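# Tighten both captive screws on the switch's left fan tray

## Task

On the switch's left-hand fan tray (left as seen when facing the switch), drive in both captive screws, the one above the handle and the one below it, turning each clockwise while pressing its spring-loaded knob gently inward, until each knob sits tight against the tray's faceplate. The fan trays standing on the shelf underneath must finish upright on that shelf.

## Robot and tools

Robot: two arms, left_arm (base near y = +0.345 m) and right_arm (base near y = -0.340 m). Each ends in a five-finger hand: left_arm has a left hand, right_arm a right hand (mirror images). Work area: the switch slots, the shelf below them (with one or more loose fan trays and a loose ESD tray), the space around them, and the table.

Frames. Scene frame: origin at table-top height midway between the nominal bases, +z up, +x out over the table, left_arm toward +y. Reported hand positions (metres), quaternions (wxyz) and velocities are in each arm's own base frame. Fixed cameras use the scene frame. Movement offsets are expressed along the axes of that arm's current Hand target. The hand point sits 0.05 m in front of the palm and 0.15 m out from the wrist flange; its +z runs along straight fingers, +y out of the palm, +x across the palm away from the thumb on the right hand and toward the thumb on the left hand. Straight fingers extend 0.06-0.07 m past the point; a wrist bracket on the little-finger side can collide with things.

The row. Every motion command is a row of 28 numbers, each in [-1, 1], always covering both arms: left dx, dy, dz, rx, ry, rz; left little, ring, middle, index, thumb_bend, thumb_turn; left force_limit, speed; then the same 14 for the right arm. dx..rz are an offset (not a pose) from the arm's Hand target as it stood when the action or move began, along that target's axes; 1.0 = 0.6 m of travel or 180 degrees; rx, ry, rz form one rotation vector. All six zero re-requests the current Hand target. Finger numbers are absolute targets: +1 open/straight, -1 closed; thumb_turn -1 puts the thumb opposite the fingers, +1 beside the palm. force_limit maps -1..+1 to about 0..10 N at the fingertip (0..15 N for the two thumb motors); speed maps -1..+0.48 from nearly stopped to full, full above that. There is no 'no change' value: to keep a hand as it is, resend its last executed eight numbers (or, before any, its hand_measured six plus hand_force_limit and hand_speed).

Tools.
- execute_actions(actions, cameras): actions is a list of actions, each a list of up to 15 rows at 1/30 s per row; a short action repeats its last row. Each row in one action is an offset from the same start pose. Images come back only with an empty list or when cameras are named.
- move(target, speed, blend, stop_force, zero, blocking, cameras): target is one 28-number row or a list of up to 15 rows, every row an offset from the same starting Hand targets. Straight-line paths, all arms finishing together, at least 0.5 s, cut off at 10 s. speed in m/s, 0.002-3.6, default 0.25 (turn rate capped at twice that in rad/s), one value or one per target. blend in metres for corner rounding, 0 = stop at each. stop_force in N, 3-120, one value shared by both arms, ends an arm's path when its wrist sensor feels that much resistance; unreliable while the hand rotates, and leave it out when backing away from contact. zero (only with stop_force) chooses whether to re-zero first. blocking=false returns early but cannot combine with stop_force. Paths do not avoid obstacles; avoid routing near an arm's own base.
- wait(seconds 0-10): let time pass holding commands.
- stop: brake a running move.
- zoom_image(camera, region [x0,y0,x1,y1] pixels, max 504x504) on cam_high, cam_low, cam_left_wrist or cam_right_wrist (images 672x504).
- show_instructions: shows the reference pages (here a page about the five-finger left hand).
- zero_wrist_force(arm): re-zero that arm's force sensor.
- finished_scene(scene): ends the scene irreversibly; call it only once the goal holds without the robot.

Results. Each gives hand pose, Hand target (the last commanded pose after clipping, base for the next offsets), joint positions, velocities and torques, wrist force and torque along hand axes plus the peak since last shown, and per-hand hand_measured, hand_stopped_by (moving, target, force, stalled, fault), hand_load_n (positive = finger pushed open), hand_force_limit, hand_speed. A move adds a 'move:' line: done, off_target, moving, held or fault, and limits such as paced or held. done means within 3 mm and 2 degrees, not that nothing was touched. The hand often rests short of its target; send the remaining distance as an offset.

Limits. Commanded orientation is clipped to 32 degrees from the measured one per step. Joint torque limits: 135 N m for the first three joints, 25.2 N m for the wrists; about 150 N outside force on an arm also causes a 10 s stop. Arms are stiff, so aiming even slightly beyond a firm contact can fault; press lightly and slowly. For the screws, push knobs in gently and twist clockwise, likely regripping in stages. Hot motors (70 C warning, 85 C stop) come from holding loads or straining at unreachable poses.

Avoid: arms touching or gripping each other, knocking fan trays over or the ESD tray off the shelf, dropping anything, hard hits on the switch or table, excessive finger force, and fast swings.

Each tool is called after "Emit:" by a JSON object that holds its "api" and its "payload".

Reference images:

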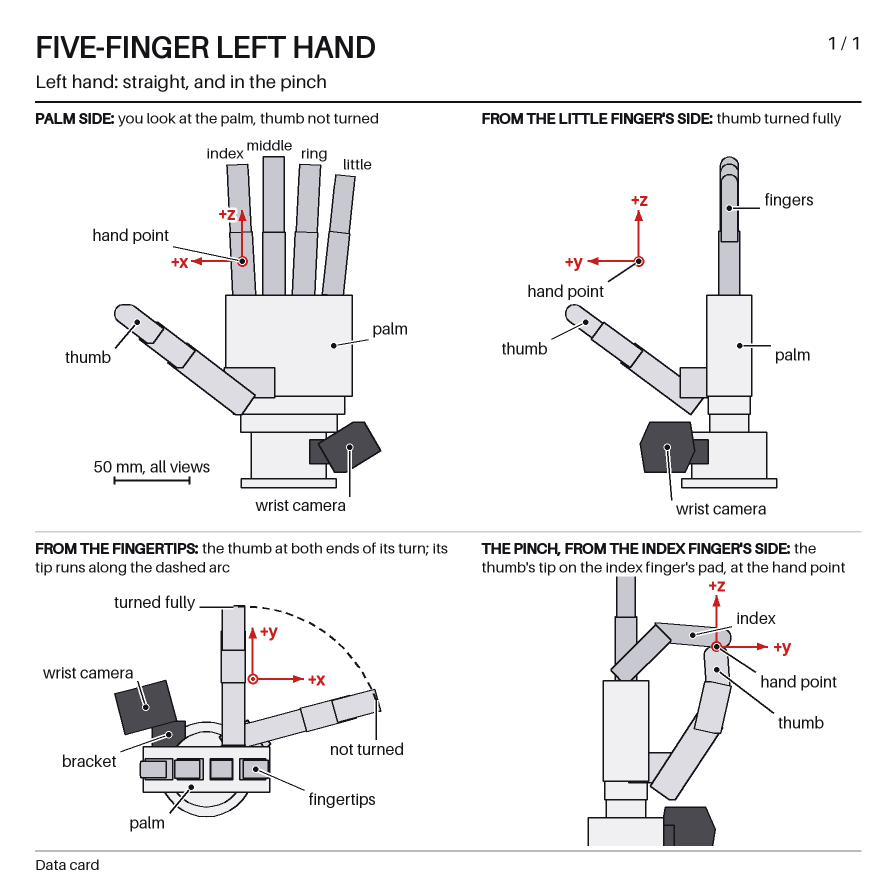

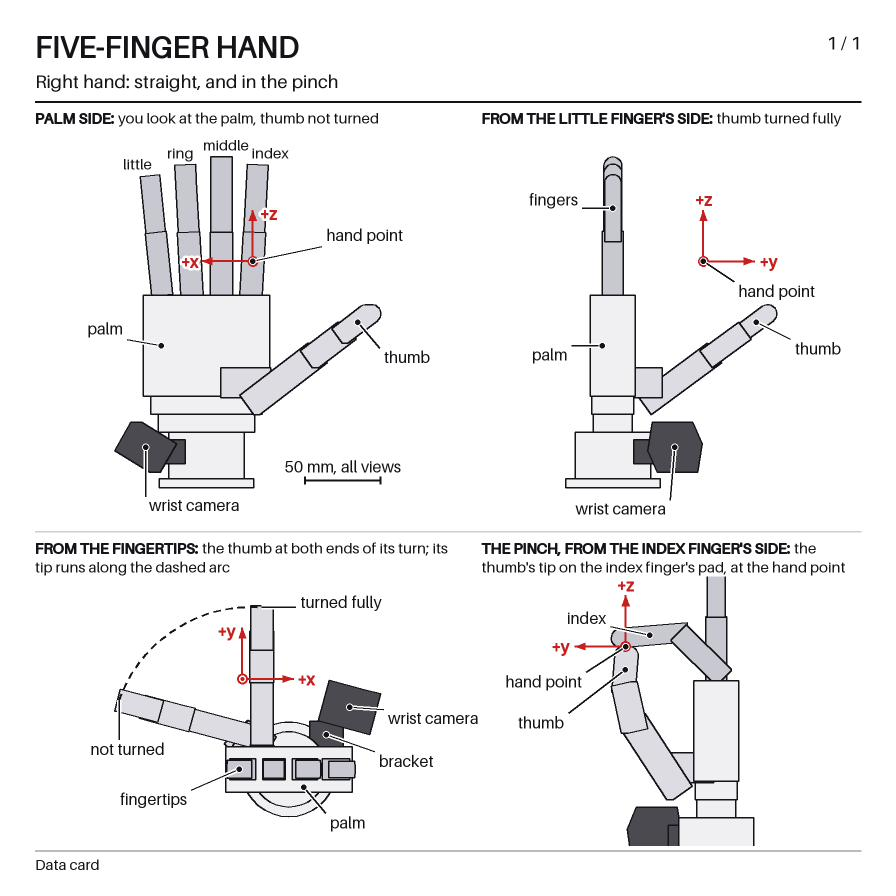

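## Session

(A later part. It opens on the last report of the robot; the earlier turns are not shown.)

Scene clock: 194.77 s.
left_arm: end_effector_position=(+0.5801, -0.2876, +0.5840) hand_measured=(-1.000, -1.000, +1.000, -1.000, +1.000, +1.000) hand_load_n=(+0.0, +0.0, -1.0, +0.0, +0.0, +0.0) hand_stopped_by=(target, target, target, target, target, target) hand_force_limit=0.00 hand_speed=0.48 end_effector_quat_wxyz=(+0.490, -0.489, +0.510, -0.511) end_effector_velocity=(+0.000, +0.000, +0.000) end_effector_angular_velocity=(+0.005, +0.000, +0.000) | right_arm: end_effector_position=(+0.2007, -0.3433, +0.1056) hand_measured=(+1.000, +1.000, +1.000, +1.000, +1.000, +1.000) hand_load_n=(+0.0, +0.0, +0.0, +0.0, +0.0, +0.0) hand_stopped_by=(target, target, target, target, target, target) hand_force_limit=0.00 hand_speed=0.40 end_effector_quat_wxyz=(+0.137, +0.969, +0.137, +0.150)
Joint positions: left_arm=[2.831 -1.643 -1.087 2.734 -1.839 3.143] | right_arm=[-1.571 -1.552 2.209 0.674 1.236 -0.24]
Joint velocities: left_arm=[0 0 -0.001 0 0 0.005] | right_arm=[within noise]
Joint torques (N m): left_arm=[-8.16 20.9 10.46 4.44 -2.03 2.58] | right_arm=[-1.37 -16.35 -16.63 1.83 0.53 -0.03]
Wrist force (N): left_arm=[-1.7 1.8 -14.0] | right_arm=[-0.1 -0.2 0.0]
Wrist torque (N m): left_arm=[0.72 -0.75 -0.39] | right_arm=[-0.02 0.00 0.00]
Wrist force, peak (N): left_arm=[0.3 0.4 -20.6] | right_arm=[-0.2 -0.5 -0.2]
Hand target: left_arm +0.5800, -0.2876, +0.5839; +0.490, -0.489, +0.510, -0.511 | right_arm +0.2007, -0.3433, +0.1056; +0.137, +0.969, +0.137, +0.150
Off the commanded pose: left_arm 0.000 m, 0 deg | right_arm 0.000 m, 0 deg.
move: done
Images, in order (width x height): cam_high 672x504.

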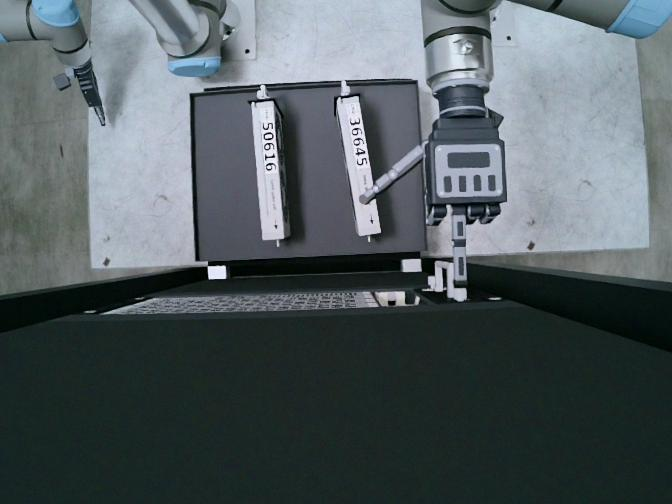

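Emit:
{"api": "move", "payload": {"target": [[-0.02728,0.00554,0,0,0,0.08333,-1,-1,1,-1,1,1,0,0.48,0,0,0,0,0,0,1,1,1,1,1,1,0,0.4],[-0.05506,0.00382,0.0001,0,0,0.16667,-1,-1,1,-1,1,1,0,0.48,0,0,0,0,0,0,1,1,1,1,1,1,0,0.4],[-0.08145,-0.00502,0.0001,0,0,0.25,-1,-1,1,-1,1,1,0,0.48,0,0,0,0,0,0,1,1,1,1,1,1,0,0.4],[-0.10466,-0.02039,0.0002,0,0,0.33333,-1,-1,1,-1,1,1,0,0.48,0,0,0,0,0,0,1,1,1,1,1,1,0,0.4],[-0.12309,-0.04125,0.0002,0,0,0.41667,-1,-1,1,-1,1,1,0,0.48,0,0,0,0,0,0,1,1,1,1,1,1,0,0.4],[-0.1355,-0.06617,0.0003,0,0,0.5,-1,-1,1,-1,1,1,0,0.48,0,0,0,0,0,0,1,1,1,1,1,1,0,0.4],[-0.14104,-0.09345,0.0003,0,0,0.58333,-1,-1,1,-1,1,1,0,0.48,0,0,0,0,0,0,1,1,1,1,1,1,0,0.4],[-0.13933,-0.12123,0.0004,0,0,0.66667,-1,-1,1,-1,1,1,0,0.48,0,0,0,0,0,0,1,1,1,1,1,1,0,0.4],[-0.13048,-0.14762,0.0004,0,0,0.75,-1,-1,1,-1,1,1,0,0.48,0,0,0,0,0,0,1,1,1,1,1,1,0,0.4],[-0.11511,-0.17083,0.0005,0,0,0.83333,-1,-1,1,-1,1,1,0,0.48,0,0,0,0,0,0,1,1,1,1,1,1,0,0.4],[-0.09425,-0.18926,0.0005,0,0,0.91667,-1,-1,1,-1,1,1,0,0.48,0,0,0,0,0,0,1,1,1,1,1,1,0,0.4]], "speed": 0.4, "blend": 0.0005, "cameras": ["cam_high"]}}

Emit:
{"api": "zoom_image", "payload": {"camera": "cam_high", "region": [430, 250, 490, 310]}}

Emit:
{"api": "move", "payload": {"target": [0,0,-0.02,0,0,0,-1,-1,1,-1,1,1,0,0.48,0,0,0,0,0,0,1,1,1,1,1,1,0,0.4], "speed": 0.1, "cameras": ["cam_high"]}}

Emit:
{"api": "zoom_image", "payload": {"camera": "cam_high", "region": [430, 250, 490, 310]}}

Scene clock: 199.47 s.
left_arm: end_effector_position=(+0.5824, -0.2311, +0.6975) hand_measured=(-1.000, -1.000, +1.000, -1.000, +1.000, +1.000) hand_load_n=(+0.0, +0.0, +0.0, +0.0, +0.0, +0.0) hand_stopped_by=(target, target, target, target, target, target) hand_force_limit=0.00 hand_speed=0.48 end_effector_quat_wxyz=(+0.571, +0.442, +0.551, +0.419) end_effector_velocity=(+0.000, +0.000, +0.001) end_effector_angular_velocity=(+0.005, -0.001, +0.000) | right_arm: end_effector_position=(+0.2007, -0.3433, +0.1056) hand_measured=(+1.000, +1.000, +1.000, +1.000, +1.000, +1.000) hand_load_n=(+0.0, +0.0, +0.0, +0.0, +0.0, +0.0) hand_stopped_by=(target, target, target, target, target, target) hand_force_limit=0.00 hand_speed=0.40 end_effector_quat_wxyz=(+0.137, +0.969, +0.137, +0.150)
Joint positions: left_arm=[2.784 -1.677 -1.041 2.721 -1.887 6.023] | right_arm=[-1.571 -1.552 2.209 0.674 1.236 -0.24]
Joint velocities: left_arm=[0 0 0.001 0 0 0.006] | right_arm=[within noise]
Joint torques (N m): left_arm=[11.1 27.12 22.78 1.01 2.57 2.76] | right_arm=[-1.95 -16.17 -15.36 2.16 0.81 0.21]
Wrist force (N): left_arm=[0.8 0.7 -9.2] | right_arm=[0.0 -0.1 -0.2]
Wrist torque (N m): left_arm=[0.70 -0.60 0.14] | right_arm=[0.00 -0.01 0.01]
Wrist force, peak (N): left_arm=[-1.5 1.8 -14.1] | right_arm=[-0.2 -0.4 -0.2]
Hand target: left_arm +0.5824, -0.2311, +0.6975; +0.571, +0.442, +0.551, +0.419 | right_arm +0.2007, -0.3433, +0.1056; +0.137, +0.969, +0.137, +0.150
Off the commanded pose: left_arm 0.000 m, 0 deg | right_arm 0.000 m, 0 deg.
move: done
Images, in order (width x height): cam_high 672x504.

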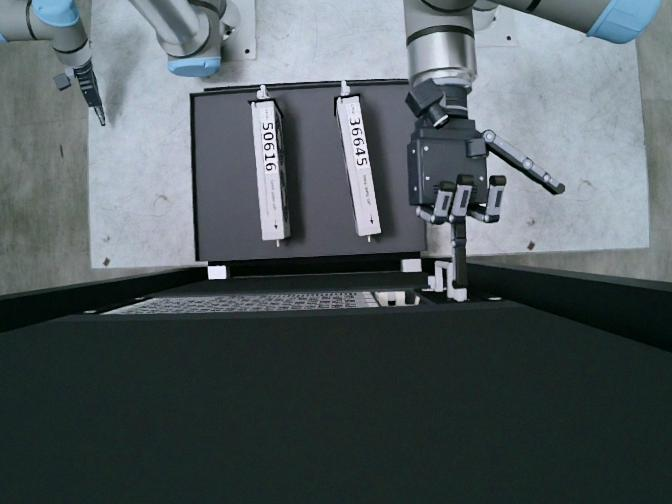

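Scaled by 8.400 from the camera's 672x504 image, which has a finer 960x720 frame.

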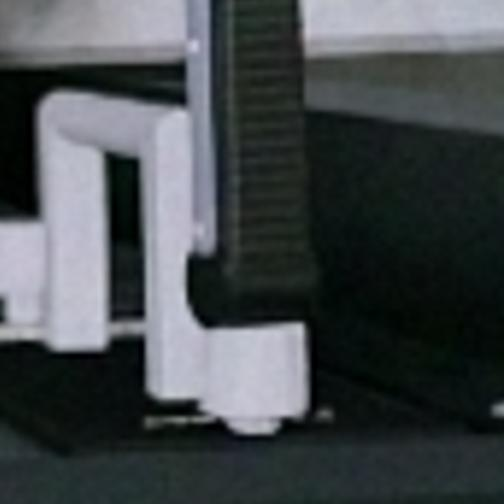

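Scene clock: 200.17 s.
left_arm: end_effector_position=(+0.5703, -0.2307, +0.6974) hand_measured=(-1.000, -1.000, +1.000, -1.000, +1.000, +1.000) hand_load_n=(+0.0, +0.0, +0.0, +0.0, +0.0, +0.0) hand_stopped_by=(target, target, target, target, target, target) hand_force_limit=0.00 hand_speed=0.48 end_effector_quat_wxyz=(+0.571, +0.442, +0.551, +0.419) end_effector_velocity=(+0.001, +0.000, +0.001) end_effector_angular_velocity=(-0.001, -0.002, +0.000) | right_arm: end_effector_position=(+0.2007, -0.3433, +0.1056) hand_measured=(+1.000, +1.000, +1.000, +1.000, +1.000, +1.000) hand_load_n=(+0.0, +0.0, +0.0, +0.0, +0.0, +0.0) hand_stopped_by=(target, target, target, target, target, target) hand_force_limit=0.00 hand_speed=0.40 end_effector_quat_wxyz=(+0.137, +0.969, +0.137, +0.150)
Joint positions: left_arm=[2.774 -1.652 -1.069 2.724 -1.896 6.023] | right_arm=[-1.571 -1.552 2.209 0.674 1.236 -0.24]
Joint velocities: left_arm=[0 -0.003 0.005 0 0 0] | right_arm=[within noise]
Joint torques (N m): left_arm=[7.24 19.13 31.15 2.44 0.29 2.77] | right_arm=[-1.23 -16.01 -15.84 2.2 0.58 0.04]
Wrist force (N): left_arm=[1.3 0.8 -1.6] | right_arm=[-0.1 -0.2 -0.1]
Wrist torque (N m): left_arm=[0.29 -0.38 0.08] | right_arm=[-0.03 0.02 -0.01]
Wrist force, peak (N): left_arm=[1.0 0.5 -8.9] | right_arm=[-0.2 -0.4 -0.1]
Hand target: left_arm +0.5704, -0.2306, +0.6975; +0.571, +0.442, +0.551, +0.419 | right_arm +0.2007, -0.3433, +0.1056; +0.137, +0.969, +0.137, +0.150
Off the commanded pose: left_arm 0.000 m, 0 deg | right_arm 0.000 m, 0 deg.
move: done
Images, in order (width x height): cam_high 672x504.

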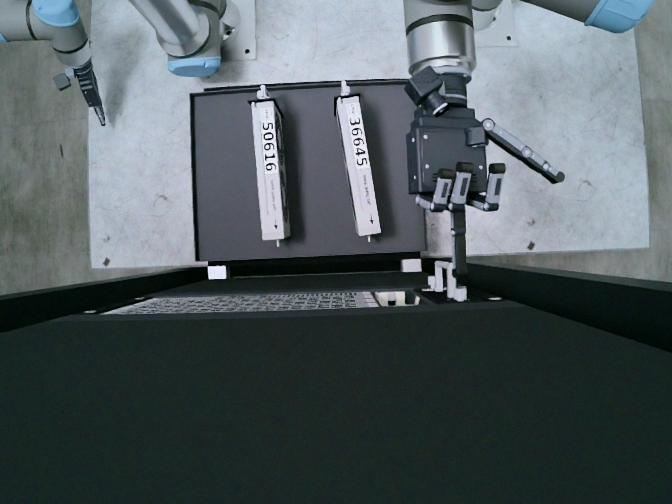

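Scaled by 8.400 from the camera's 672x504 image, which has a finer 960x720 frame.

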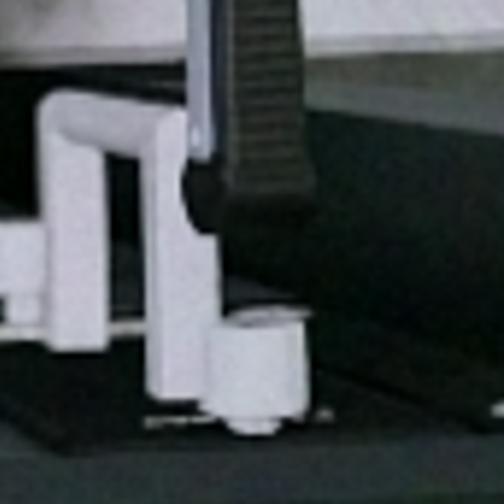

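Emit:
{"api": "move", "payload": {"target": [[0,0,-0.03,0,0,0,-1,-1,1,-1,1,1,0,0.48,0,0,0,0,0,0,1,1,1,1,1,1,0,0.4],[0.04207,-0.17487,-0.03,0,0,-0.63889,-1,-1,1,-1,1,1,0,0.48,0,0,0,0,0,0,1,1,1,1,1,1,0,0.4],[-0.13419,-0.13909,-0.03,0,0,0.72222,-1,-1,1,-1,1,1,0,0.48,0,0,0,0,0,0,1,1,1,1,1,1,0,0.4],[-0.02728,0.00554,-0.03,0,0,0.08333,-1,-1,1,-1,1,1,0,0.48,0,0,0,0,0,0,1,1,1,1,1,1,0,0.4],[0.05862,-0.15248,-0.03,0,0,-0.55556,-1,-1,1,-1,1,1,0,0.48,0,0,0,0,0,0,1,1,1,1,1,1,0,0.4],[-0.1209,-0.16355,-0.03,0,0,0.80556,-1,-1,1,-1,1,1,0,0.48,0,0,0,0,0,0,1,1,1,1,1,1,0,0.4],[-0.05506,0.00382,-0.03,0,0,0.16667,-1,-1,1,-1,1,1,0,0.48,0,0,0,0,0,0,1,1,1,1,1,1,0,0.4],[-0.05506,0.00382,0.009,0,0,0.16667,-1,-1,1,-1,1,1,0,0.48,0,0,0,0,0,0,1,1,1,1,1,1,0,0.4]], "speed": [0.2,1.3,1.3,1.3,1.3,1.3,1.3,0.15], "blend": [0.003,0.005,0.005,0.005,0.005,0.005,0.001,0], "cameras": ["cam_high"]}}

Emit:
{"api": "zoom_image", "payload": {"camera": "cam_high", "region": [430, 250, 490, 310]}}

Scene clock: 208.43 s.
left_arm: end_effector_position=(+0.5744, -0.2621, +0.7082) hand_measured=(-1.000, -1.000, +1.000, -1.000, +1.000, +1.000) hand_load_n=(+0.0, +0.0, +0.0, +0.0, +0.0, +0.5) hand_stopped_by=(target, target, target, target, target, target) hand_force_limit=0.00 hand_speed=0.48 end_effector_quat_wxyz=(+0.443, +0.569, +0.418, +0.553) | right_arm: end_effector_position=(+0.2007, -0.3433, +0.1056) hand_measured=(+1.000, +1.000, +1.000, +1.000, +1.000, +1.000) hand_load_n=(+0.0, +0.0, +0.0, +0.0, +0.0, +0.0) hand_stopped_by=(target, target, target, target, target, target) hand_force_limit=0.00 hand_speed=0.40 end_effector_quat_wxyz=(+0.137, +0.969, +0.137, +0.150)
Joint positions: left_arm=[2.778 -1.658 -1.077 2.738 -1.892 -6.02] | right_arm=[-1.571 -1.552 2.209 0.674 1.236 -0.24]
Joint torques (N m): left_arm=[-0.13 18.24 25.62 3.02 -1.47 -2.37] | right_arm=[-1.11 -17.05 -17.37 2.15 0.52 -0.15]
Wrist force (N): left_arm=[1.3 0.6 -1.9] | right_arm=[0.1 -0.4 -0.1]
Wrist torque (N m): left_arm=[0.26 -0.48 0.14] | right_arm=[-0.05 -0.02 0.00]
Wrist force, peak (N): left_arm=[1.2 0.7 -3.9] | right_arm=[0.0 -0.5 -0.3]
Hand target: left_arm +0.5744, -0.2622, +0.7083; +0.443, +0.569, +0.418, +0.553 | right_arm +0.2007, -0.3433, +0.1056; +0.137, +0.969, +0.137, +0.150
Off the commanded pose: left_arm 0.000 m, 0 deg | right_arm 0.000 m, 0 deg.
move: done
Images, in order (width x height): cam_high 672x504.

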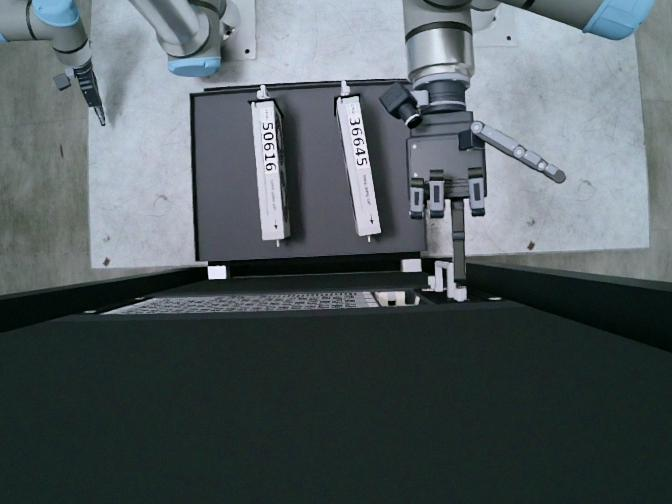

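Scaled by 8.400 from the camera's 672x504 image, which has a finer 960x720 frame.

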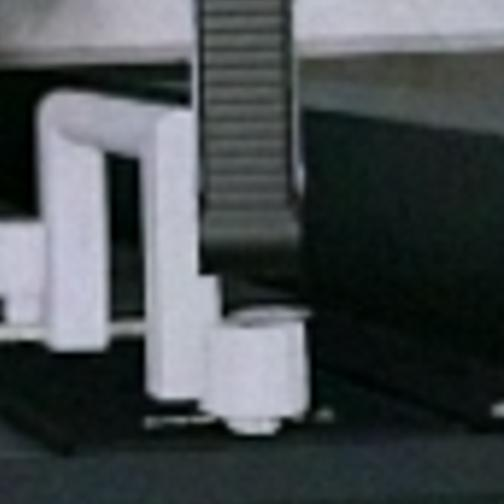

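Emit:
{"api": "move", "payload": {"target": [[0,0,0.0113,0,0,0,-1,-1,1,-1,1,1,0,0.48,0,0,0,0,0,0,1,1,1,1,1,1,0,0.4],[-0.02728,0.00554,0.0114,0,0,0.08333,-1,-1,1,-1,1,1,0,0.48,0,0,0,0,0,0,1,1,1,1,1,1,0,0.4],[-0.05506,0.00382,0.0114,0,0,0.16667,-1,-1,1,-1,1,1,0,0.48,0,0,0,0,0,0,1,1,1,1,1,1,0,0.4],[-0.08145,-0.00502,0.0115,0,0,0.25,-1,-1,1,-1,1,1,0,0.48,0,0,0,0,0,0,1,1,1,1,1,1,0,0.4],[-0.10466,-0.02039,0.0115,0,0,0.33333,-1,-1,1,-1,1,1,0,0.48,0,0,0,0,0,0,1,1,1,1,1,1,0,0.4],[-0.12309,-0.04125,0.0116,0,0,0.41667,-1,-1,1,-1,1,1,0,0.48,0,0,0,0,0,0,1,1,1,1,1,1,0,0.4],[-0.1355,-0.06617,0.0116,0,0,0.5,-1,-1,1,-1,1,1,0,0.48,0,0,0,0,0,0,1,1,1,1,1,1,0,0.4],[-0.14104,-0.09345,0.0117,0,0,0.58333,-1,-1,1,-1,1,1,0,0.48,0,0,0,0,0,0,1,1,1,1,1,1,0,0.4],[-0.13933,-0.12123,0.0117,0,0,0.66667,-1,-1,1,-1,1,1,0,0.48,0,0,0,0,0,0,1,1,1,1,1,1,0,0.4],[-0.13048,-0.14762,0.0118,0,0,0.75,-1,-1,1,-1,1,1,0,0.48,0,0,0,0,0,0,1,1,1,1,1,1,0,0.4],[-0.11511,-0.17083,0.0118,0,0,0.83333,-1,-1,1,-1,1,1,0,0.48,0,0,0,0,0,0,1,1,1,1,1,1,0,0.4],[-0.09425,-0.18926,0.0119,0,0,0.91667,-1,-1,1,-1,1,1,0,0.48,0,0,0,0,0,0,1,1,1,1,1,1,0,0.4]], "speed": [0.04,0.7,0.7,0.7,0.7,0.7,0.7,0.7,0.7,0.7,0.7,0.7], "blend": [0.0001,0.0005,0.0005,0.0005,0.0005,0.0005,0.0005,0.0005,0.0005,0.0005,0.0005,0.0005], "cameras": ["cam_high"]}}

Emit:
{"api": "zoom_image", "payload": {"camera": "cam_high", "region": [430, 250, 490, 310]}}

Scene clock: 212.77 s.
left_arm: end_effector_position=(+0.5809, -0.2876, +0.5839) hand_measured=(-1.000, -1.000, +1.000, -1.000, +1.000, +1.000) hand_load_n=(+0.0, +0.0, -2.0, +0.0, +0.0, +0.0) hand_stopped_by=(target, target, target, target, target, target) hand_force_limit=0.00 hand_speed=0.48 end_effector_quat_wxyz=(+0.490, -0.489, +0.510, -0.511) end_effector_velocity=(+0.000, +0.000, -0.001) end_effector_angular_velocity=(+0.006, +0.001, -0.001) | right_arm: end_effector_position=(+0.2007, -0.3433, +0.1056) hand_measured=(+1.000, +1.000, +1.000, +1.000, +1.000, +1.000) hand_load_n=(+0.0, +0.0, +0.0, +0.0, -0.5, +0.0) hand_stopped_by=(target, target, target, target, target, target) hand_force_limit=0.00 hand_speed=0.40 end_effector_quat_wxyz=(+0.137, +0.969, +0.137, +0.150)
Joint positions: left_arm=[2.832 -1.645 -1.085 2.733 -1.839 -3.141] | right_arm=[-1.571 -1.552 2.209 0.674 1.236 -0.24]
Joint velocities: left_arm=[0 0 -0.002 0 0 0.006] | right_arm=[within noise]
Joint torques (N m): left_arm=[-5.25 19.01 10.34 4.4 -1.8 2.7] | right_arm=[-1.32 -17.88 -15.91 1.91 0.72 0.15]
Wrist force (N): left_arm=[-0.9 2.2 -21.6] | right_arm=[-0.1 -0.3 0.0]
Wrist torque (N m): left_arm=[1.09 -0.85 -0.36] | right_arm=[-0.04 0.00 0.00]
Wrist force, peak (N): left_arm=[2.2 1.1 -28.6] | right_arm=[0.1 -0.4 -0.3]
Hand target: left_arm +0.5809, -0.2876, +0.5839; +0.490, -0.489, +0.510, -0.511 | right_arm +0.2007, -0.3433, +0.1056; +0.137, +0.969, +0.137, +0.150
Off the commanded pose: left_arm 0.000 m, 0 deg | right_arm 0.000 m, 0 deg.
move: done
Images, in order (width x height): cam_high 672x504.

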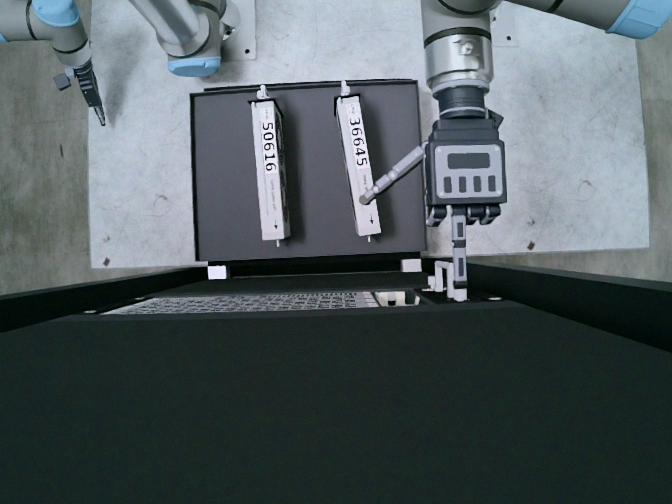

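Scaled by 8.400 from the camera's 672x504 image, which has a finer 960x720 frame.

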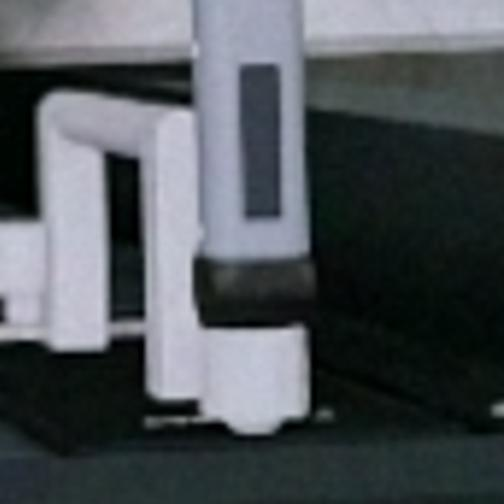

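Emit:
{"api": "move", "payload": {"target": [[-0.02728,0.00554,0,0,0,0.08333,-1,-1,1,-1,1,1,0,0.48,0,0,0,0,0,0,1,1,1,1,1,1,0,0.4],[-0.05506,0.00382,0,0,0,0.16667,-1,-1,1,-1,1,1,0,0.48,0,0,0,0,0,0,1,1,1,1,1,1,0,0.4],[-0.08145,-0.00502,0,0,0,0.25,-1,-1,1,-1,1,1,0,0.48,0,0,0,0,0,0,1,1,1,1,1,1,0,0.4],[-0.10466,-0.02039,0.0001,0,0,0.33333,-1,-1,1,-1,1,1,0,0.48,0,0,0,0,0,0,1,1,1,1,1,1,0,0.4],[-0.12309,-0.04125,0.0001,0,0,0.41667,-1,-1,1,-1,1,1,0,0.48,0,0,0,0,0,0,1,1,1,1,1,1,0,0.4],[-0.1355,-0.06617,0.0002,0,0,0.5,-1,-1,1,-1,1,1,0,0.48,0,0,0,0,0,0,1,1,1,1,1,1,0,0.4],[-0.14104,-0.09345,0.0002,0,0,0.58333,-1,-1,1,-1,1,1,0,0.48,0,0,0,0,0,0,1,1,1,1,1,1,0,0.4],[-0.13933,-0.12123,0.0003,0,0,0.66667,-1,-1,1,-1,1,1,0,0.48,0,0,0,0,0,0,1,1,1,1,1,1,0,0.4],[-0.13048,-0.14762,0.0003,0,0,0.75,-1,-1,1,-1,1,1,0,0.48,0,0,0,0,0,0,1,1,1,1,1,1,0,0.4],[-0.11511,-0.17083,0.0004,0,0,0.83333,-1,-1,1,-1,1,1,0,0.48,0,0,0,0,0,0,1,1,1,1,1,1,0,0.4],[-0.09425,-0.18926,0.0004,0,0,0.91667,-1,-1,1,-1,1,1,0,0.48,0,0,0,0,0,0,1,1,1,1,1,1,0,0.4]], "speed": 0.8, "blend": 0.0005, "cameras": ["cam_high"]}}

Emit:
{"api": "zoom_image", "payload": {"camera": "cam_high", "region": [430, 250, 490, 310]}}

Scene clock: 216.77 s.
left_arm: end_effector_position=(+0.5832, -0.2312, +0.6975) hand_measured=(-1.000, -1.000, +1.000, -1.000, +1.000, +1.000) hand_load_n=(+0.0, +0.0, -1.0, +0.0, +0.0, +0.0) hand_stopped_by=(target, target, target, target, target, target) hand_force_limit=0.00 hand_speed=0.48 end_effector_quat_wxyz=(+0.571, +0.442, +0.551, +0.419) end_effector_velocity=(+0.000, +0.000, +0.001) end_effector_angular_velocity=(+0.005, -0.002, +0.000) | right_arm: end_effector_position=(+0.2007, -0.3433, +0.1056) hand_measured=(+1.000, +1.000, +1.000, +1.000, +1.000, +1.000) hand_load_n=(+0.0, +0.0, +0.0, +0.0, +0.0, +0.0) hand_stopped_by=(target, target, target, target, target, target) hand_force_limit=0.00 hand_speed=0.40 end_effector_quat_wxyz=(+0.137, +0.969, +0.137, +0.150)
Joint positions: left_arm=[2.784 -1.678 -1.04 2.721 -1.886 -0.261] | right_arm=[-1.571 -1.552 2.209 0.674 1.236 -0.24]
Joint velocities: left_arm=[0 0 0.002 0 0 0.005] | right_arm=[within noise]
Joint torques (N m): left_arm=[10.51 22.59 28.58 0.9 2.49 2.92] | right_arm=[-1.15 -17.65 -16.09 2.07 0.62 0.12]
Wrist force (N): left_arm=[2.2 1.4 -14.1] | right_arm=[0.0 -0.3 -0.1]
Wrist torque (N m): left_arm=[0.93 -0.67 0.20] | right_arm=[-0.03 -0.01 0.00]
Wrist force, peak (N): left_arm=[-0.3 2.5 -21.8] | right_arm=[-0.2 -0.4 -0.2]
Hand target: left_arm +0.5832, -0.2312, +0.6975; +0.571, +0.442, +0.551, +0.419 | right_arm +0.2007, -0.3433, +0.1056; +0.137, +0.969, +0.137, +0.150
Off the commanded pose: left_arm 0.000 m, 0 deg | right_arm 0.000 m, 0 deg.
move: done
Images, in order (width x height): cam_high 672x504.

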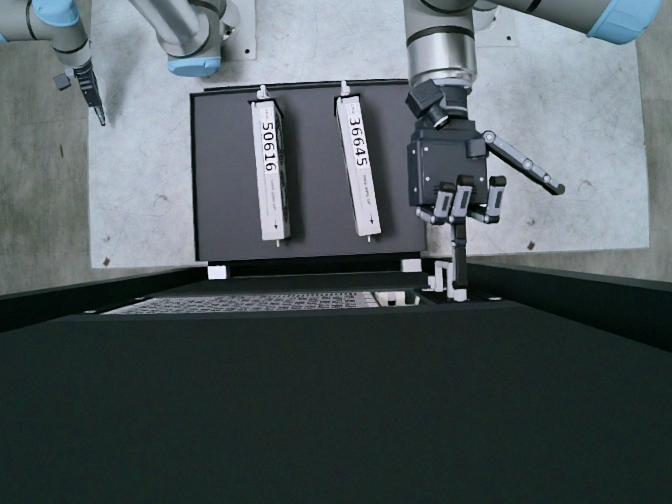

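Scaled by 8.400 from the camera's 672x504 image, which has a finer 960x720 frame.

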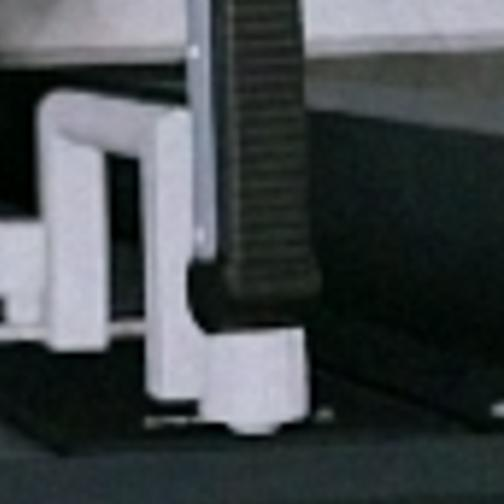

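Emit:
{"api": "move", "payload": {"target": [[-0.02728,0.00554,0,0,0,0.08333,-1,-1,1,-1,1,1,0,0.48,0,0,0,0,0,0,1,1,1,1,1,1,0,0.4],[-0.05506,0.00382,0.0001,0,0,0.16667,-1,-1,1,-1,1,1,0,0.48,0,0,0,0,0,0,1,1,1,1,1,1,0,0.4],[-0.08145,-0.00502,0.0001,0,0,0.25,-1,-1,1,-1,1,1,0,0.48,0,0,0,0,0,0,1,1,1,1,1,1,0,0.4],[-0.10466,-0.02039,0.0002,0,0,0.33333,-1,-1,1,-1,1,1,0,0.48,0,0,0,0,0,0,1,1,1,1,1,1,0,0.4],[-0.12309,-0.04125,0.0002,0,0,0.41667,-1,-1,1,-1,1,1,0,0.48,0,0,0,0,0,0,1,1,1,1,1,1,0,0.4],[-0.1355,-0.06617,0.0003,0,0,0.5,-1,-1,1,-1,1,1,0,0.48,0,0,0,0,0,0,1,1,1,1,1,1,0,0.4],[-0.14104,-0.09345,0.0003,0,0,0.58333,-1,-1,1,-1,1,1,0,0.48,0,0,0,0,0,0,1,1,1,1,1,1,0,0.4],[-0.13933,-0.12123,0.0004,0,0,0.66667,-1,-1,1,-1,1,1,0,0.48,0,0,0,0,0,0,1,1,1,1,1,1,0,0.4],[-0.13048,-0.14762,0.0004,0,0,0.75,-1,-1,1,-1,1,1,0,0.48,0,0,0,0,0,0,1,1,1,1,1,1,0,0.4],[-0.11511,-0.17083,0.0005,0,0,0.83333,-1,-1,1,-1,1,1,0,0.48,0,0,0,0,0,0,1,1,1,1,1,1,0,0.4],[-0.09425,-0.18926,0.0005,0,0,0.91667,-1,-1,1,-1,1,1,0,0.48,0,0,0,0,0,0,1,1,1,1,1,1,0,0.4]], "speed": 1.0, "blend": 0.0005}}

Emit:
{"api": "move", "payload": {"target": [[-0.02728,0.00554,0,0,0,0.08333,-1,-1,1,-1,1,1,0,0.48,0,0,0,0,0,0,1,1,1,1,1,1,0,0.4],[-0.05506,0.00382,0.0001,0,0,0.16667,-1,-1,1,-1,1,1,0,0.48,0,0,0,0,0,0,1,1,1,1,1,1,0,0.4],[-0.08145,-0.00502,0.0001,0,0,0.25,-1,-1,1,-1,1,1,0,0.48,0,0,0,0,0,0,1,1,1,1,1,1,0,0.4],[-0.10466,-0.02039,0.0002,0,0,0.33333,-1,-1,1,-1,1,1,0,0.48,0,0,0,0,0,0,1,1,1,1,1,1,0,0.4],[-0.12309,-0.04125,0.0002,0,0,0.41667,-1,-1,1,-1,1,1,0,0.48,0,0,0,0,0,0,1,1,1,1,1,1,0,0.4],[-0.1355,-0.06617,0.0003,0,0,0.5,-1,-1,1,-1,1,1,0,0.48,0,0,0,0,0,0,1,1,1,1,1,1,0,0.4],[-0.14104,-0.09345,0.0003,0,0,0.58333,-1,-1,1,-1,1,1,0,0.48,0,0,0,0,0,0,1,1,1,1,1,1,0,0.4],[-0.13933,-0.12123,0.0004,0,0,0.66667,-1,-1,1,-1,1,1,0,0.48,0,0,0,0,0,0,1,1,1,1,1,1,0,0.4],[-0.13048,-0.14762,0.0004,0,0,0.75,-1,-1,1,-1,1,1,0,0.48,0,0,0,0,0,0,1,1,1,1,1,1,0,0.4],[-0.11511,-0.17083,0.0005,0,0,0.83333,-1,-1,1,-1,1,1,0,0.48,0,0,0,0,0,0,1,1,1,1,1,1,0,0.4],[-0.09425,-0.18926,0.0005,0,0,0.91667,-1,-1,1,-1,1,1,0,0.48,0,0,0,0,0,0,1,1,1,1,1,1,0,0.4]], "speed": 1.0, "blend": 0.0005, "cameras": ["cam_high"]}}

Emit:
{"api": "zoom_image", "payload": {"camera": "cam_high", "region": [430, 250, 490, 310]}}

Scene clock: 221.10 s.
left_arm: end_effector_position=(+0.5802, -0.3151, +0.6026) hand_measured=(-1.000, -1.000, +1.000, -1.000, +1.000, +1.000) hand_load_n=(+0.0, +0.0, -2.0, +0.0, +0.0, +0.0) hand_stopped_by=(target, target, target, target, target, target) hand_force_limit=0.00 hand_speed=0.48 end_effector_quat_wxyz=(-0.341, +0.604, -0.366, +0.621) end_effector_velocity=(+0.000, +0.000, -0.001) end_effector_angular_velocity=(+0.005, +0.000, +0.000) | right_arm: end_effector_position=(+0.2007, -0.3433, +0.1056) hand_measured=(+1.000, +1.000, +1.000, +1.000, +1.000, +1.000) hand_load_n=(+0.0, +0.0, +0.0, +0.0, +0.0, +0.0) hand_stopped_by=(target, target, target, target, target, target) hand_force_limit=0.00 hand_speed=0.40 end_effector_quat_wxyz=(+0.137, +0.969, +0.137, +0.150)
Joint positions: left_arm=[2.828 -1.643 -1.101 2.747 -1.842 2.619] | right_arm=[-1.571 -1.552 2.209 0.674 1.236 -0.24]
Joint velocities: left_arm=[0 0 0 0 0 0.005] | right_arm=[within noise]
Joint torques (N m): left_arm=[-6.3 12.72 13.72 4.99 -2.45 2.61] | right_arm=[-1.47 -16.7 -16.36 2.17 0.92 0.13]
Wrist force (N): left_arm=[-1.7 2.5 -17.2] | right_arm=[0.0 -0.1 0.0]
Wrist torque (N m): left_arm=[0.83 -0.94 -0.40] | right_arm=[-0.01 0.00 0.01]
Wrist force, peak (N): left_arm=[1.4 4.4 -21.1] | right_arm=[0.1 -0.5 -0.1]
Hand target: left_arm +0.5802, -0.3151, +0.6024; -0.341, +0.604, -0.366, +0.620 | right_arm +0.2007, -0.3433, +0.1056; +0.137, +0.969, +0.137, +0.150
Off the commanded pose: left_arm 0.000 m, 0 deg | right_arm 0.000 m, 0 deg.
move: done

Scene clock: 224.83 s.
left_arm: end_effector_position=(+0.5848, -0.2095, +0.6725) hand_measured=(-1.000, -1.000, +1.000, -1.000, +1.000, +1.000) hand_load_n=(+0.0, +0.0, -1.5, +0.0, +0.0, +0.0) hand_stopped_by=(target, target, target, target, target, target) hand_force_limit=0.00 hand_speed=0.48 end_effector_quat_wxyz=(+0.660, +0.284, +0.646, +0.257) end_effector_velocity=(+0.000, +0.000, +0.001) end_effector_angular_velocity=(+0.005, +0.000, +0.000) | right_arm: end_effector_position=(+0.2007, -0.3433, +0.1056) hand_measured=(+1.000, +1.000, +1.000, +1.000, +1.000, +1.000) hand_load_n=(+0.0, +0.0, +0.0, +0.0, +0.0, +0.0) hand_stopped_by=(target, target, target, target, target, target) hand_force_limit=0.00 hand_speed=0.40 end_effector_quat_wxyz=(+0.137, +0.969, +0.137, +0.150)
Joint positions: left_arm=[2.791 -1.681 -1.025 2.708 -1.879 5.499] | right_arm=[-1.571 -1.552 2.209 0.674 1.236 -0.24]
Joint velocities: left_arm=[0 0 0.001 -0.001 0 0.005] | right_arm=[within noise]
Joint torques (N m): left_arm=[11.74 27.47 27.94 0.82 3.17 2.95] | right_arm=[-0.13 -17.42 -16.81 2.13 0.74 -0.09]
Wrist force (N): left_arm=[1.4 2.5 -14.1] | right_arm=[0.0 -0.1 -0.1]
Wrist torque (N m): left_arm=[0.94 -0.64 0.09] | right_arm=[0.01 -0.01 0.01]
Wrist force, peak (N): left_arm=[0.7 3.6 -19.2] | right_arm=[0.1 -0.5 -0.3]
Hand target: left_arm +0.5847, -0.2095, +0.6726; +0.660, +0.284, +0.646, +0.257 | right_arm +0.2007, -0.3433, +0.1056; +0.137, +0.969, +0.137, +0.150
Off the commanded pose: left_arm 0.000 m, 0 deg | right_arm 0.000 m, 0 deg.
move: done
Images, in order (width x height): cam_high 672x504.

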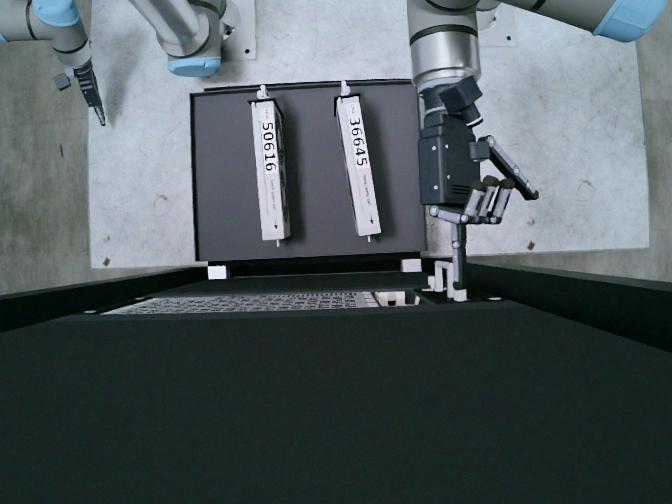

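Scaled by 8.400 from the camera's 672x504 image, which has a finer 960x720 frame.

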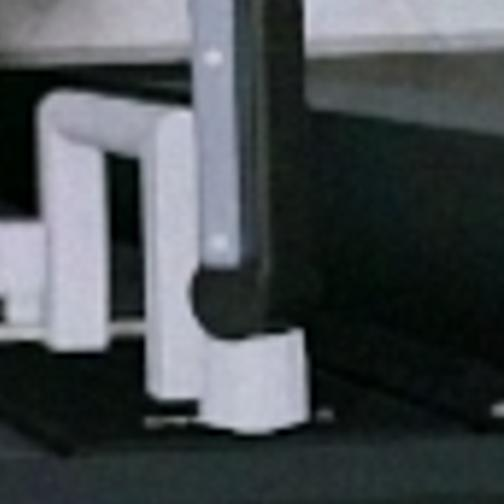

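Emit:
{"api": "move", "payload": {"target": [[0,0,-0.045,0,0,0,-1,-1,1,-1,1,1,0,0.48,0,0,0,0,0,0,1,1,1,1,1,1,0,0.4],[0.04823,-0.1679,-0.045,0,0,-0.61111,-1,-1,1,-1,1,1,0,0.48,0,0,0,0,0,0,1,1,1,1,1,1,0,0.4],[-0.12604,-0.15579,-0.045,0,0,0.77778,-1,-1,1,-1,1,1,0,0.48,0,0,0,0,0,0,1,1,1,1,1,1,0,0.4],[-0.05506,0.00382,-0.045,0,0,0.16667,-1,-1,1,-1,1,1,0,0.48,0,0,0,0,0,0,1,1,1,1,1,1,0,0.4],[-0.05506,0.00382,-0.003,0,0,0.16667,-1,-1,1,-1,1,1,0,0.48,0,0,0,0,0,0,1,1,1,1,1,1,0,0.4]], "speed": [0.2,1.4,1.4,1.4,0.2], "blend": [0.003,0.005,0.005,0.001,0], "cameras": ["cam_high"]}}

Emit:
{"api": "zoom_image", "payload": {"camera": "cam_high", "region": [430, 250, 490, 310]}}

Scene clock: 229.30 s.
left_arm: end_effector_position=(+0.5819, -0.2311, +0.6975) hand_measured=(-1.000, -1.000, +1.000, -1.000, +1.000, +1.000) hand_load_n=(+0.0, +0.0, +0.0, +0.0, +0.0, +0.0) hand_stopped_by=(target, target, target, target, target, target) hand_force_limit=0.00 hand_speed=0.48 end_effector_quat_wxyz=(+0.571, +0.442, +0.551, +0.419) | right_arm: end_effector_position=(+0.2007, -0.3433, +0.1056) hand_measured=(+1.000, +1.000, +1.000, +1.000, +1.000, +1.000) hand_load_n=(+0.0, +0.0, +0.0, +0.0, +0.0, +0.0) hand_stopped_by=(target, target, target, target, target, target) hand_force_limit=0.00 hand_speed=0.40 end_effector_quat_wxyz=(+0.137, +0.969, +0.137, +0.150)
Joint positions: left_arm=[2.783 -1.676 -1.042 2.721 -1.887 -0.26] | right_arm=[-1.571 -1.552 2.209 0.674 1.236 -0.24]
Joint torques (N m): left_arm=[2.44 19.51 28.81 2.73 -1.15 -2.43] | right_arm=[-1.97 -16.59 -15.75 2.11 0.66 0.12]
Wrist force (N): left_arm=[1.4 0.9 -1.7] | right_arm=[0.1 -0.1 0.0]
Wrist torque (N m): left_arm=[0.29 -0.42 0.15] | right_arm=[0.00 -0.02 0.01]
Wrist force, peak (N): left_arm=[1.8 -0.8 -14.6] | right_arm=[-0.2 -0.4 -0.2]
Hand target: left_arm +0.5820, -0.2311, +0.6975; +0.571, +0.442, +0.551, +0.419 | right_arm +0.2007, -0.3433, +0.1056; +0.137, +0.969, +0.137, +0.150
Off the commanded pose: left_arm 0.000 m, 0 deg | right_arm 0.000 m, 0 deg.
move: done
Images, in order (width x height): cam_high 672x504.

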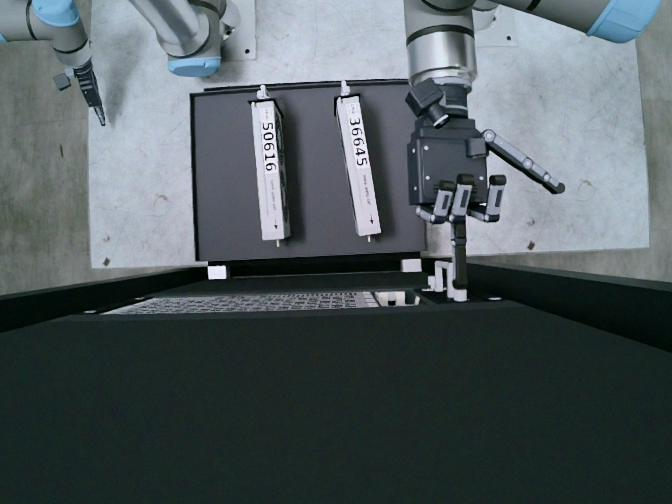

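Scaled by 8.400 from the camera's 672x504 image, which has a finer 960x720 frame.

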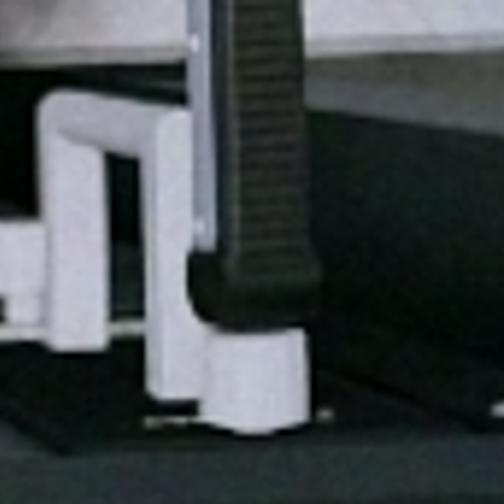

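Emit:
{"api": "move", "payload": {"target": [[0,0,0.0036,0,0,0,-1,-1,1,-1,1,1,0,0.48,0,0,0,0,0,0,1,1,1,1,1,1,0,0.4],[-0.02728,0.00554,0.0036,0,0,0.08333,-1,-1,1,-1,1,1,0,0.48,0,0,0,0,0,0,1,1,1,1,1,1,0,0.4],[-0.05506,0.00382,0.0037,0,0,0.16667,-1,-1,1,-1,1,1,0,0.48,0,0,0,0,0,0,1,1,1,1,1,1,0,0.4],[-0.08145,-0.00502,0.0037,0,0,0.25,-1,-1,1,-1,1,1,0,0.48,0,0,0,0,0,0,1,1,1,1,1,1,0,0.4],[-0.10466,-0.02039,0.0038,0,0,0.33333,-1,-1,1,-1,1,1,0,0.48,0,0,0,0,0,0,1,1,1,1,1,1,0,0.4],[-0.12309,-0.04125,0.0038,0,0,0.41667,-1,-1,1,-1,1,1,0,0.48,0,0,0,0,0,0,1,1,1,1,1,1,0,0.4],[-0.1355,-0.06617,0.0039,0,0,0.5,-1,-1,1,-1,1,1,0,0.48,0,0,0,0,0,0,1,1,1,1,1,1,0,0.4],[-0.14104,-0.09345,0.0039,0,0,0.58333,-1,-1,1,-1,1,1,0,0.48,0,0,0,0,0,0,1,1,1,1,1,1,0,0.4],[-0.13933,-0.12123,0.004,0,0,0.66667,-1,-1,1,-1,1,1,0,0.48,0,0,0,0,0,0,1,1,1,1,1,1,0,0.4],[-0.13048,-0.14762,0.004,0,0,0.75,-1,-1,1,-1,1,1,0,0.48,0,0,0,0,0,0,1,1,1,1,1,1,0,0.4],[-0.11511,-0.17083,0.0041,0,0,0.83333,-1,-1,1,-1,1,1,0,0.48,0,0,0,0,0,0,1,1,1,1,1,1,0,0.4],[-0.09425,-0.18926,0.0041,0,0,0.91667,-1,-1,1,-1,1,1,0,0.48,0,0,0,0,0,0,1,1,1,1,1,1,0,0.4]], "speed": [0.04,1,1,1,1,1,1,1,1,1,1,1], "blend": [0.0001,0.0005,0.0005,0.0005,0.0005,0.0005,0.0005,0.0005,0.0005,0.0005,0.0005,0.0005], "cameras": ["cam_high"]}}

Emit:
{"api": "zoom_image", "payload": {"camera": "cam_high", "region": [430, 250, 490, 310]}}

Scene clock: 233.37 s.
left_arm: end_effector_position=(+0.5812, -0.3151, +0.6026) hand_measured=(-1.000, -1.000, +1.000, -1.000, +1.000, +1.000) hand_load_n=(+0.0, +0.0, -1.5, +0.0, +0.0, +0.0) hand_stopped_by=(target, target, target, target, target, target) hand_force_limit=0.00 hand_speed=0.48 end_effector_quat_wxyz=(-0.341, +0.604, -0.366, +0.621) end_effector_velocity=(+0.000, +0.000, -0.001) end_effector_angular_velocity=(+0.006, +0.001, +0.000) | right_arm: end_effector_position=(+0.2007, -0.3433, +0.1056) hand_measured=(+1.000, +1.000, +1.000, +1.000, +1.000, +1.000) hand_load_n=(+0.0, +0.0, +0.0, -0.5, +0.0, +0.0) hand_stopped_by=(target, target, target, target, target, target) hand_force_limit=0.00 hand_speed=0.40 end_effector_quat_wxyz=(+0.137, +0.969, +0.137, +0.150)
Joint positions: left_arm=[2.829 -1.645 -1.099 2.747 -1.842 2.619] | right_arm=[-1.571 -1.552 2.209 0.674 1.236 -0.24]
Joint velocities: left_arm=[0 0 -0.001 0 0 0.005] | right_arm=[within noise]
Joint torques (N m): left_arm=[-5.36 7.3 12.64 6.5 -1.94 3.05] | right_arm=[-0.9 -16.52 -15.99 2.16 0.62 0.08]
Wrist force (N): left_arm=[-3.5 2.2 -29.1] | right_arm=[0.0 -0.2 0.0]
Wrist torque (N m): left_arm=[1.56 -1.32 -0.49] | right_arm=[-0.03 0.00 0.00]
Wrist force, peak (N): left_arm=[0.3 4.2 -32.9] | right_arm=[0.2 -0.6 0.0]
Hand target: left_arm +0.5812, -0.3151, +0.6024; -0.341, +0.604, -0.366, +0.620 | right_arm +0.2007, -0.3433, +0.1056; +0.137, +0.969, +0.137, +0.150
Off the commanded pose: left_arm 0.000 m, 0 deg | right_arm 0.000 m, 0 deg.
move: done
Images, in order (width x height): cam_high 672x504.

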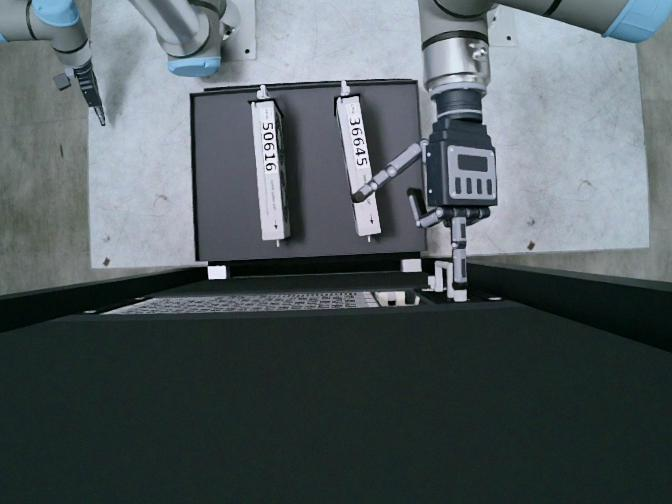

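Scaled by 8.400 from the camera's 672x504 image, which has a finer 960x720 frame.

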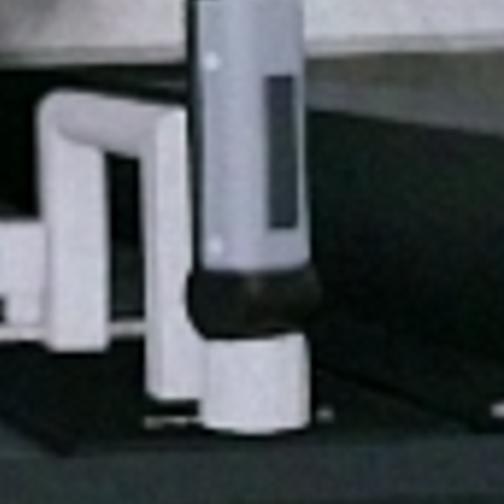

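Emit:
{"api": "move", "payload": {"target": [[-0.02728,0.00554,-0.0004,0,0,0.08333,-1,-1,1,-1,1,1,0,0.48,0,0,0,0,0,0,1,1,1,1,1,1,0,0.4],[-0.05506,0.00382,-0.0004,0,0,0.16667,-1,-1,1,-1,1,1,0,0.48,0,0,0,0,0,0,1,1,1,1,1,1,0,0.4],[-0.08145,-0.00502,-0.0004,0,0,0.25,-1,-1,1,-1,1,1,0,0.48,0,0,0,0,0,0,1,1,1,1,1,1,0,0.4],[-0.10466,-0.02039,-0.0004,0,0,0.33333,-1,-1,1,-1,1,1,0,0.48,0,0,0,0,0,0,1,1,1,1,1,1,0,0.4],[-0.12309,-0.04125,-0.0004,0,0,0.41667,-1,-1,1,-1,1,1,0,0.48,0,0,0,0,0,0,1,1,1,1,1,1,0,0.4],[-0.1355,-0.06617,-0.0004,0,0,0.5,-1,-1,1,-1,1,1,0,0.48,0,0,0,0,0,0,1,1,1,1,1,1,0,0.4],[-0.14104,-0.09345,-0.0004,0,0,0.58333,-1,-1,1,-1,1,1,0,0.48,0,0,0,0,0,0,1,1,1,1,1,1,0,0.4],[-0.13933,-0.12123,-0.0004,0,0,0.66667,-1,-1,1,-1,1,1,0,0.48,0,0,0,0,0,0,1,1,1,1,1,1,0,0.4],[-0.13048,-0.14762,-0.0004,0,0,0.75,-1,-1,1,-1,1,1,0,0.48,0,0,0,0,0,0,1,1,1,1,1,1,0,0.4],[-0.11511,-0.17083,-0.0004,0,0,0.83333,-1,-1,1,-1,1,1,0,0.48,0,0,0,0,0,0,1,1,1,1,1,1,0,0.4],[-0.09425,-0.18926,-0.0004,0,0,0.91667,-1,-1,1,-1,1,1,0,0.48,0,0,0,0,0,0,1,1,1,1,1,1,0,0.4]], "speed": 1.0, "blend": 0.0005, "cameras": ["cam_high"]}}

Emit:
{"api": "zoom_image", "payload": {"camera": "cam_high", "region": [430, 250, 490, 310]}}

Emit:
{"api": "zoom_image", "payload": {"camera": "cam_high", "region": [450, 285, 474, 309]}}

Scene clock: 237.40 s.
left_arm: end_effector_position=(+0.5852, -0.2095, +0.6725) hand_measured=(-1.000, -1.000, +1.000, -1.000, +1.000, +1.000) hand_load_n=(+0.0, +0.0, +0.0, +0.0, +0.0, +0.0) hand_stopped_by=(target, target, target, target, target, target) hand_force_limit=0.00 hand_speed=0.48 end_effector_quat_wxyz=(+0.660, +0.284, +0.646, +0.257) end_effector_velocity=(+0.000, +0.000, +0.001) end_effector_angular_velocity=(+0.006, -0.001, +0.001) | right_arm: end_effector_position=(+0.2007, -0.3433, +0.1056) hand_measured=(+1.000, +1.000, +1.000, +1.000, +1.000, +1.000) hand_load_n=(+0.0, -0.5, +0.0, +0.0, +0.0, +0.0) hand_stopped_by=(target, target, target, target, target, target) hand_force_limit=0.00 hand_speed=0.40 end_effector_quat_wxyz=(+0.137, +0.969, +0.137, +0.150)
Joint positions: left_arm=[2.792 -1.681 -1.024 2.708 -1.879 5.499] | right_arm=[-1.571 -1.552 2.209 0.674 1.236 -0.24]
Joint velocities: left_arm=[0 0 0 0 -0.001 0.006] | right_arm=[within noise]
Joint torques (N m): left_arm=[12.73 28.74 26.3 -0.72 1.61 2.51] | right_arm=[-0.61 -17.17 -16.56 2.07 0.82 0.09]
Wrist force (N): left_arm=[-3.0 1.0 -8.3] | right_arm=[0.0 -0.2 0.0]
Wrist torque (N m): left_arm=[0.64 -0.75 -0.15] | right_arm=[-0.02 0.00 0.00]
Wrist force, peak (N): left_arm=[-3.1 2.1 -29.5] | right_arm=[-0.2 -0.4 -0.2]
Hand target: left_arm +0.5852, -0.2095, +0.6726; +0.660, +0.284, +0.646, +0.257 | right_arm +0.2007, -0.3433, +0.1056; +0.137, +0.969, +0.137, +0.150
Off the commanded pose: left_arm 0.000 m, 0 deg | right_arm 0.000 m, 0 deg.
move: done
Images, in order (width x height): cam_high 672x504.

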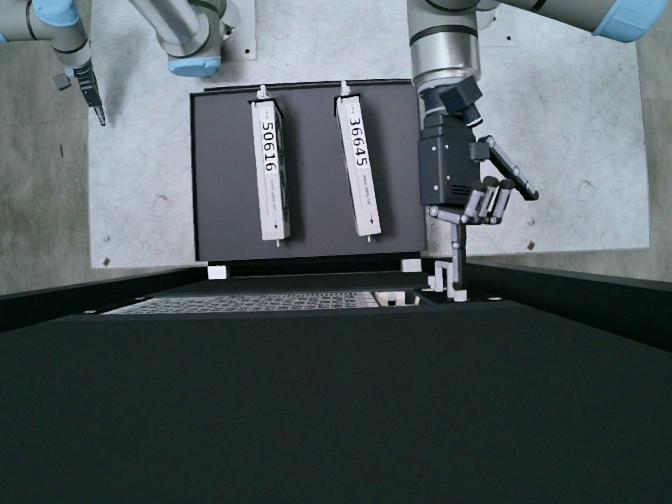

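Scaled by 8.400 from the camera's 672x504 image, which has a finer 960x720 frame.

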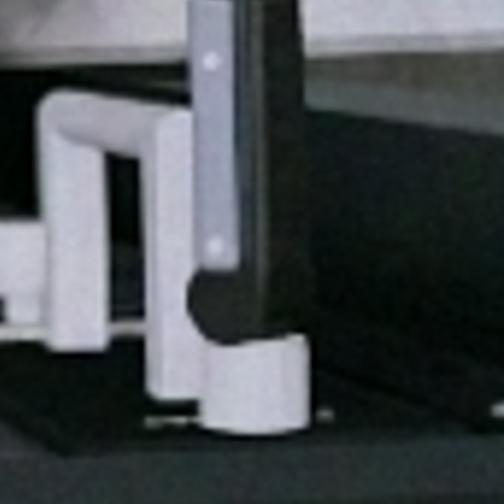

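Scaled by 21.000 from the camera's 672x504 image, which has a finer 960x720 frame.

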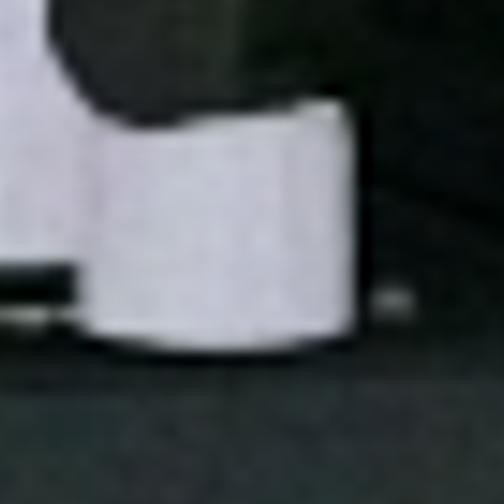

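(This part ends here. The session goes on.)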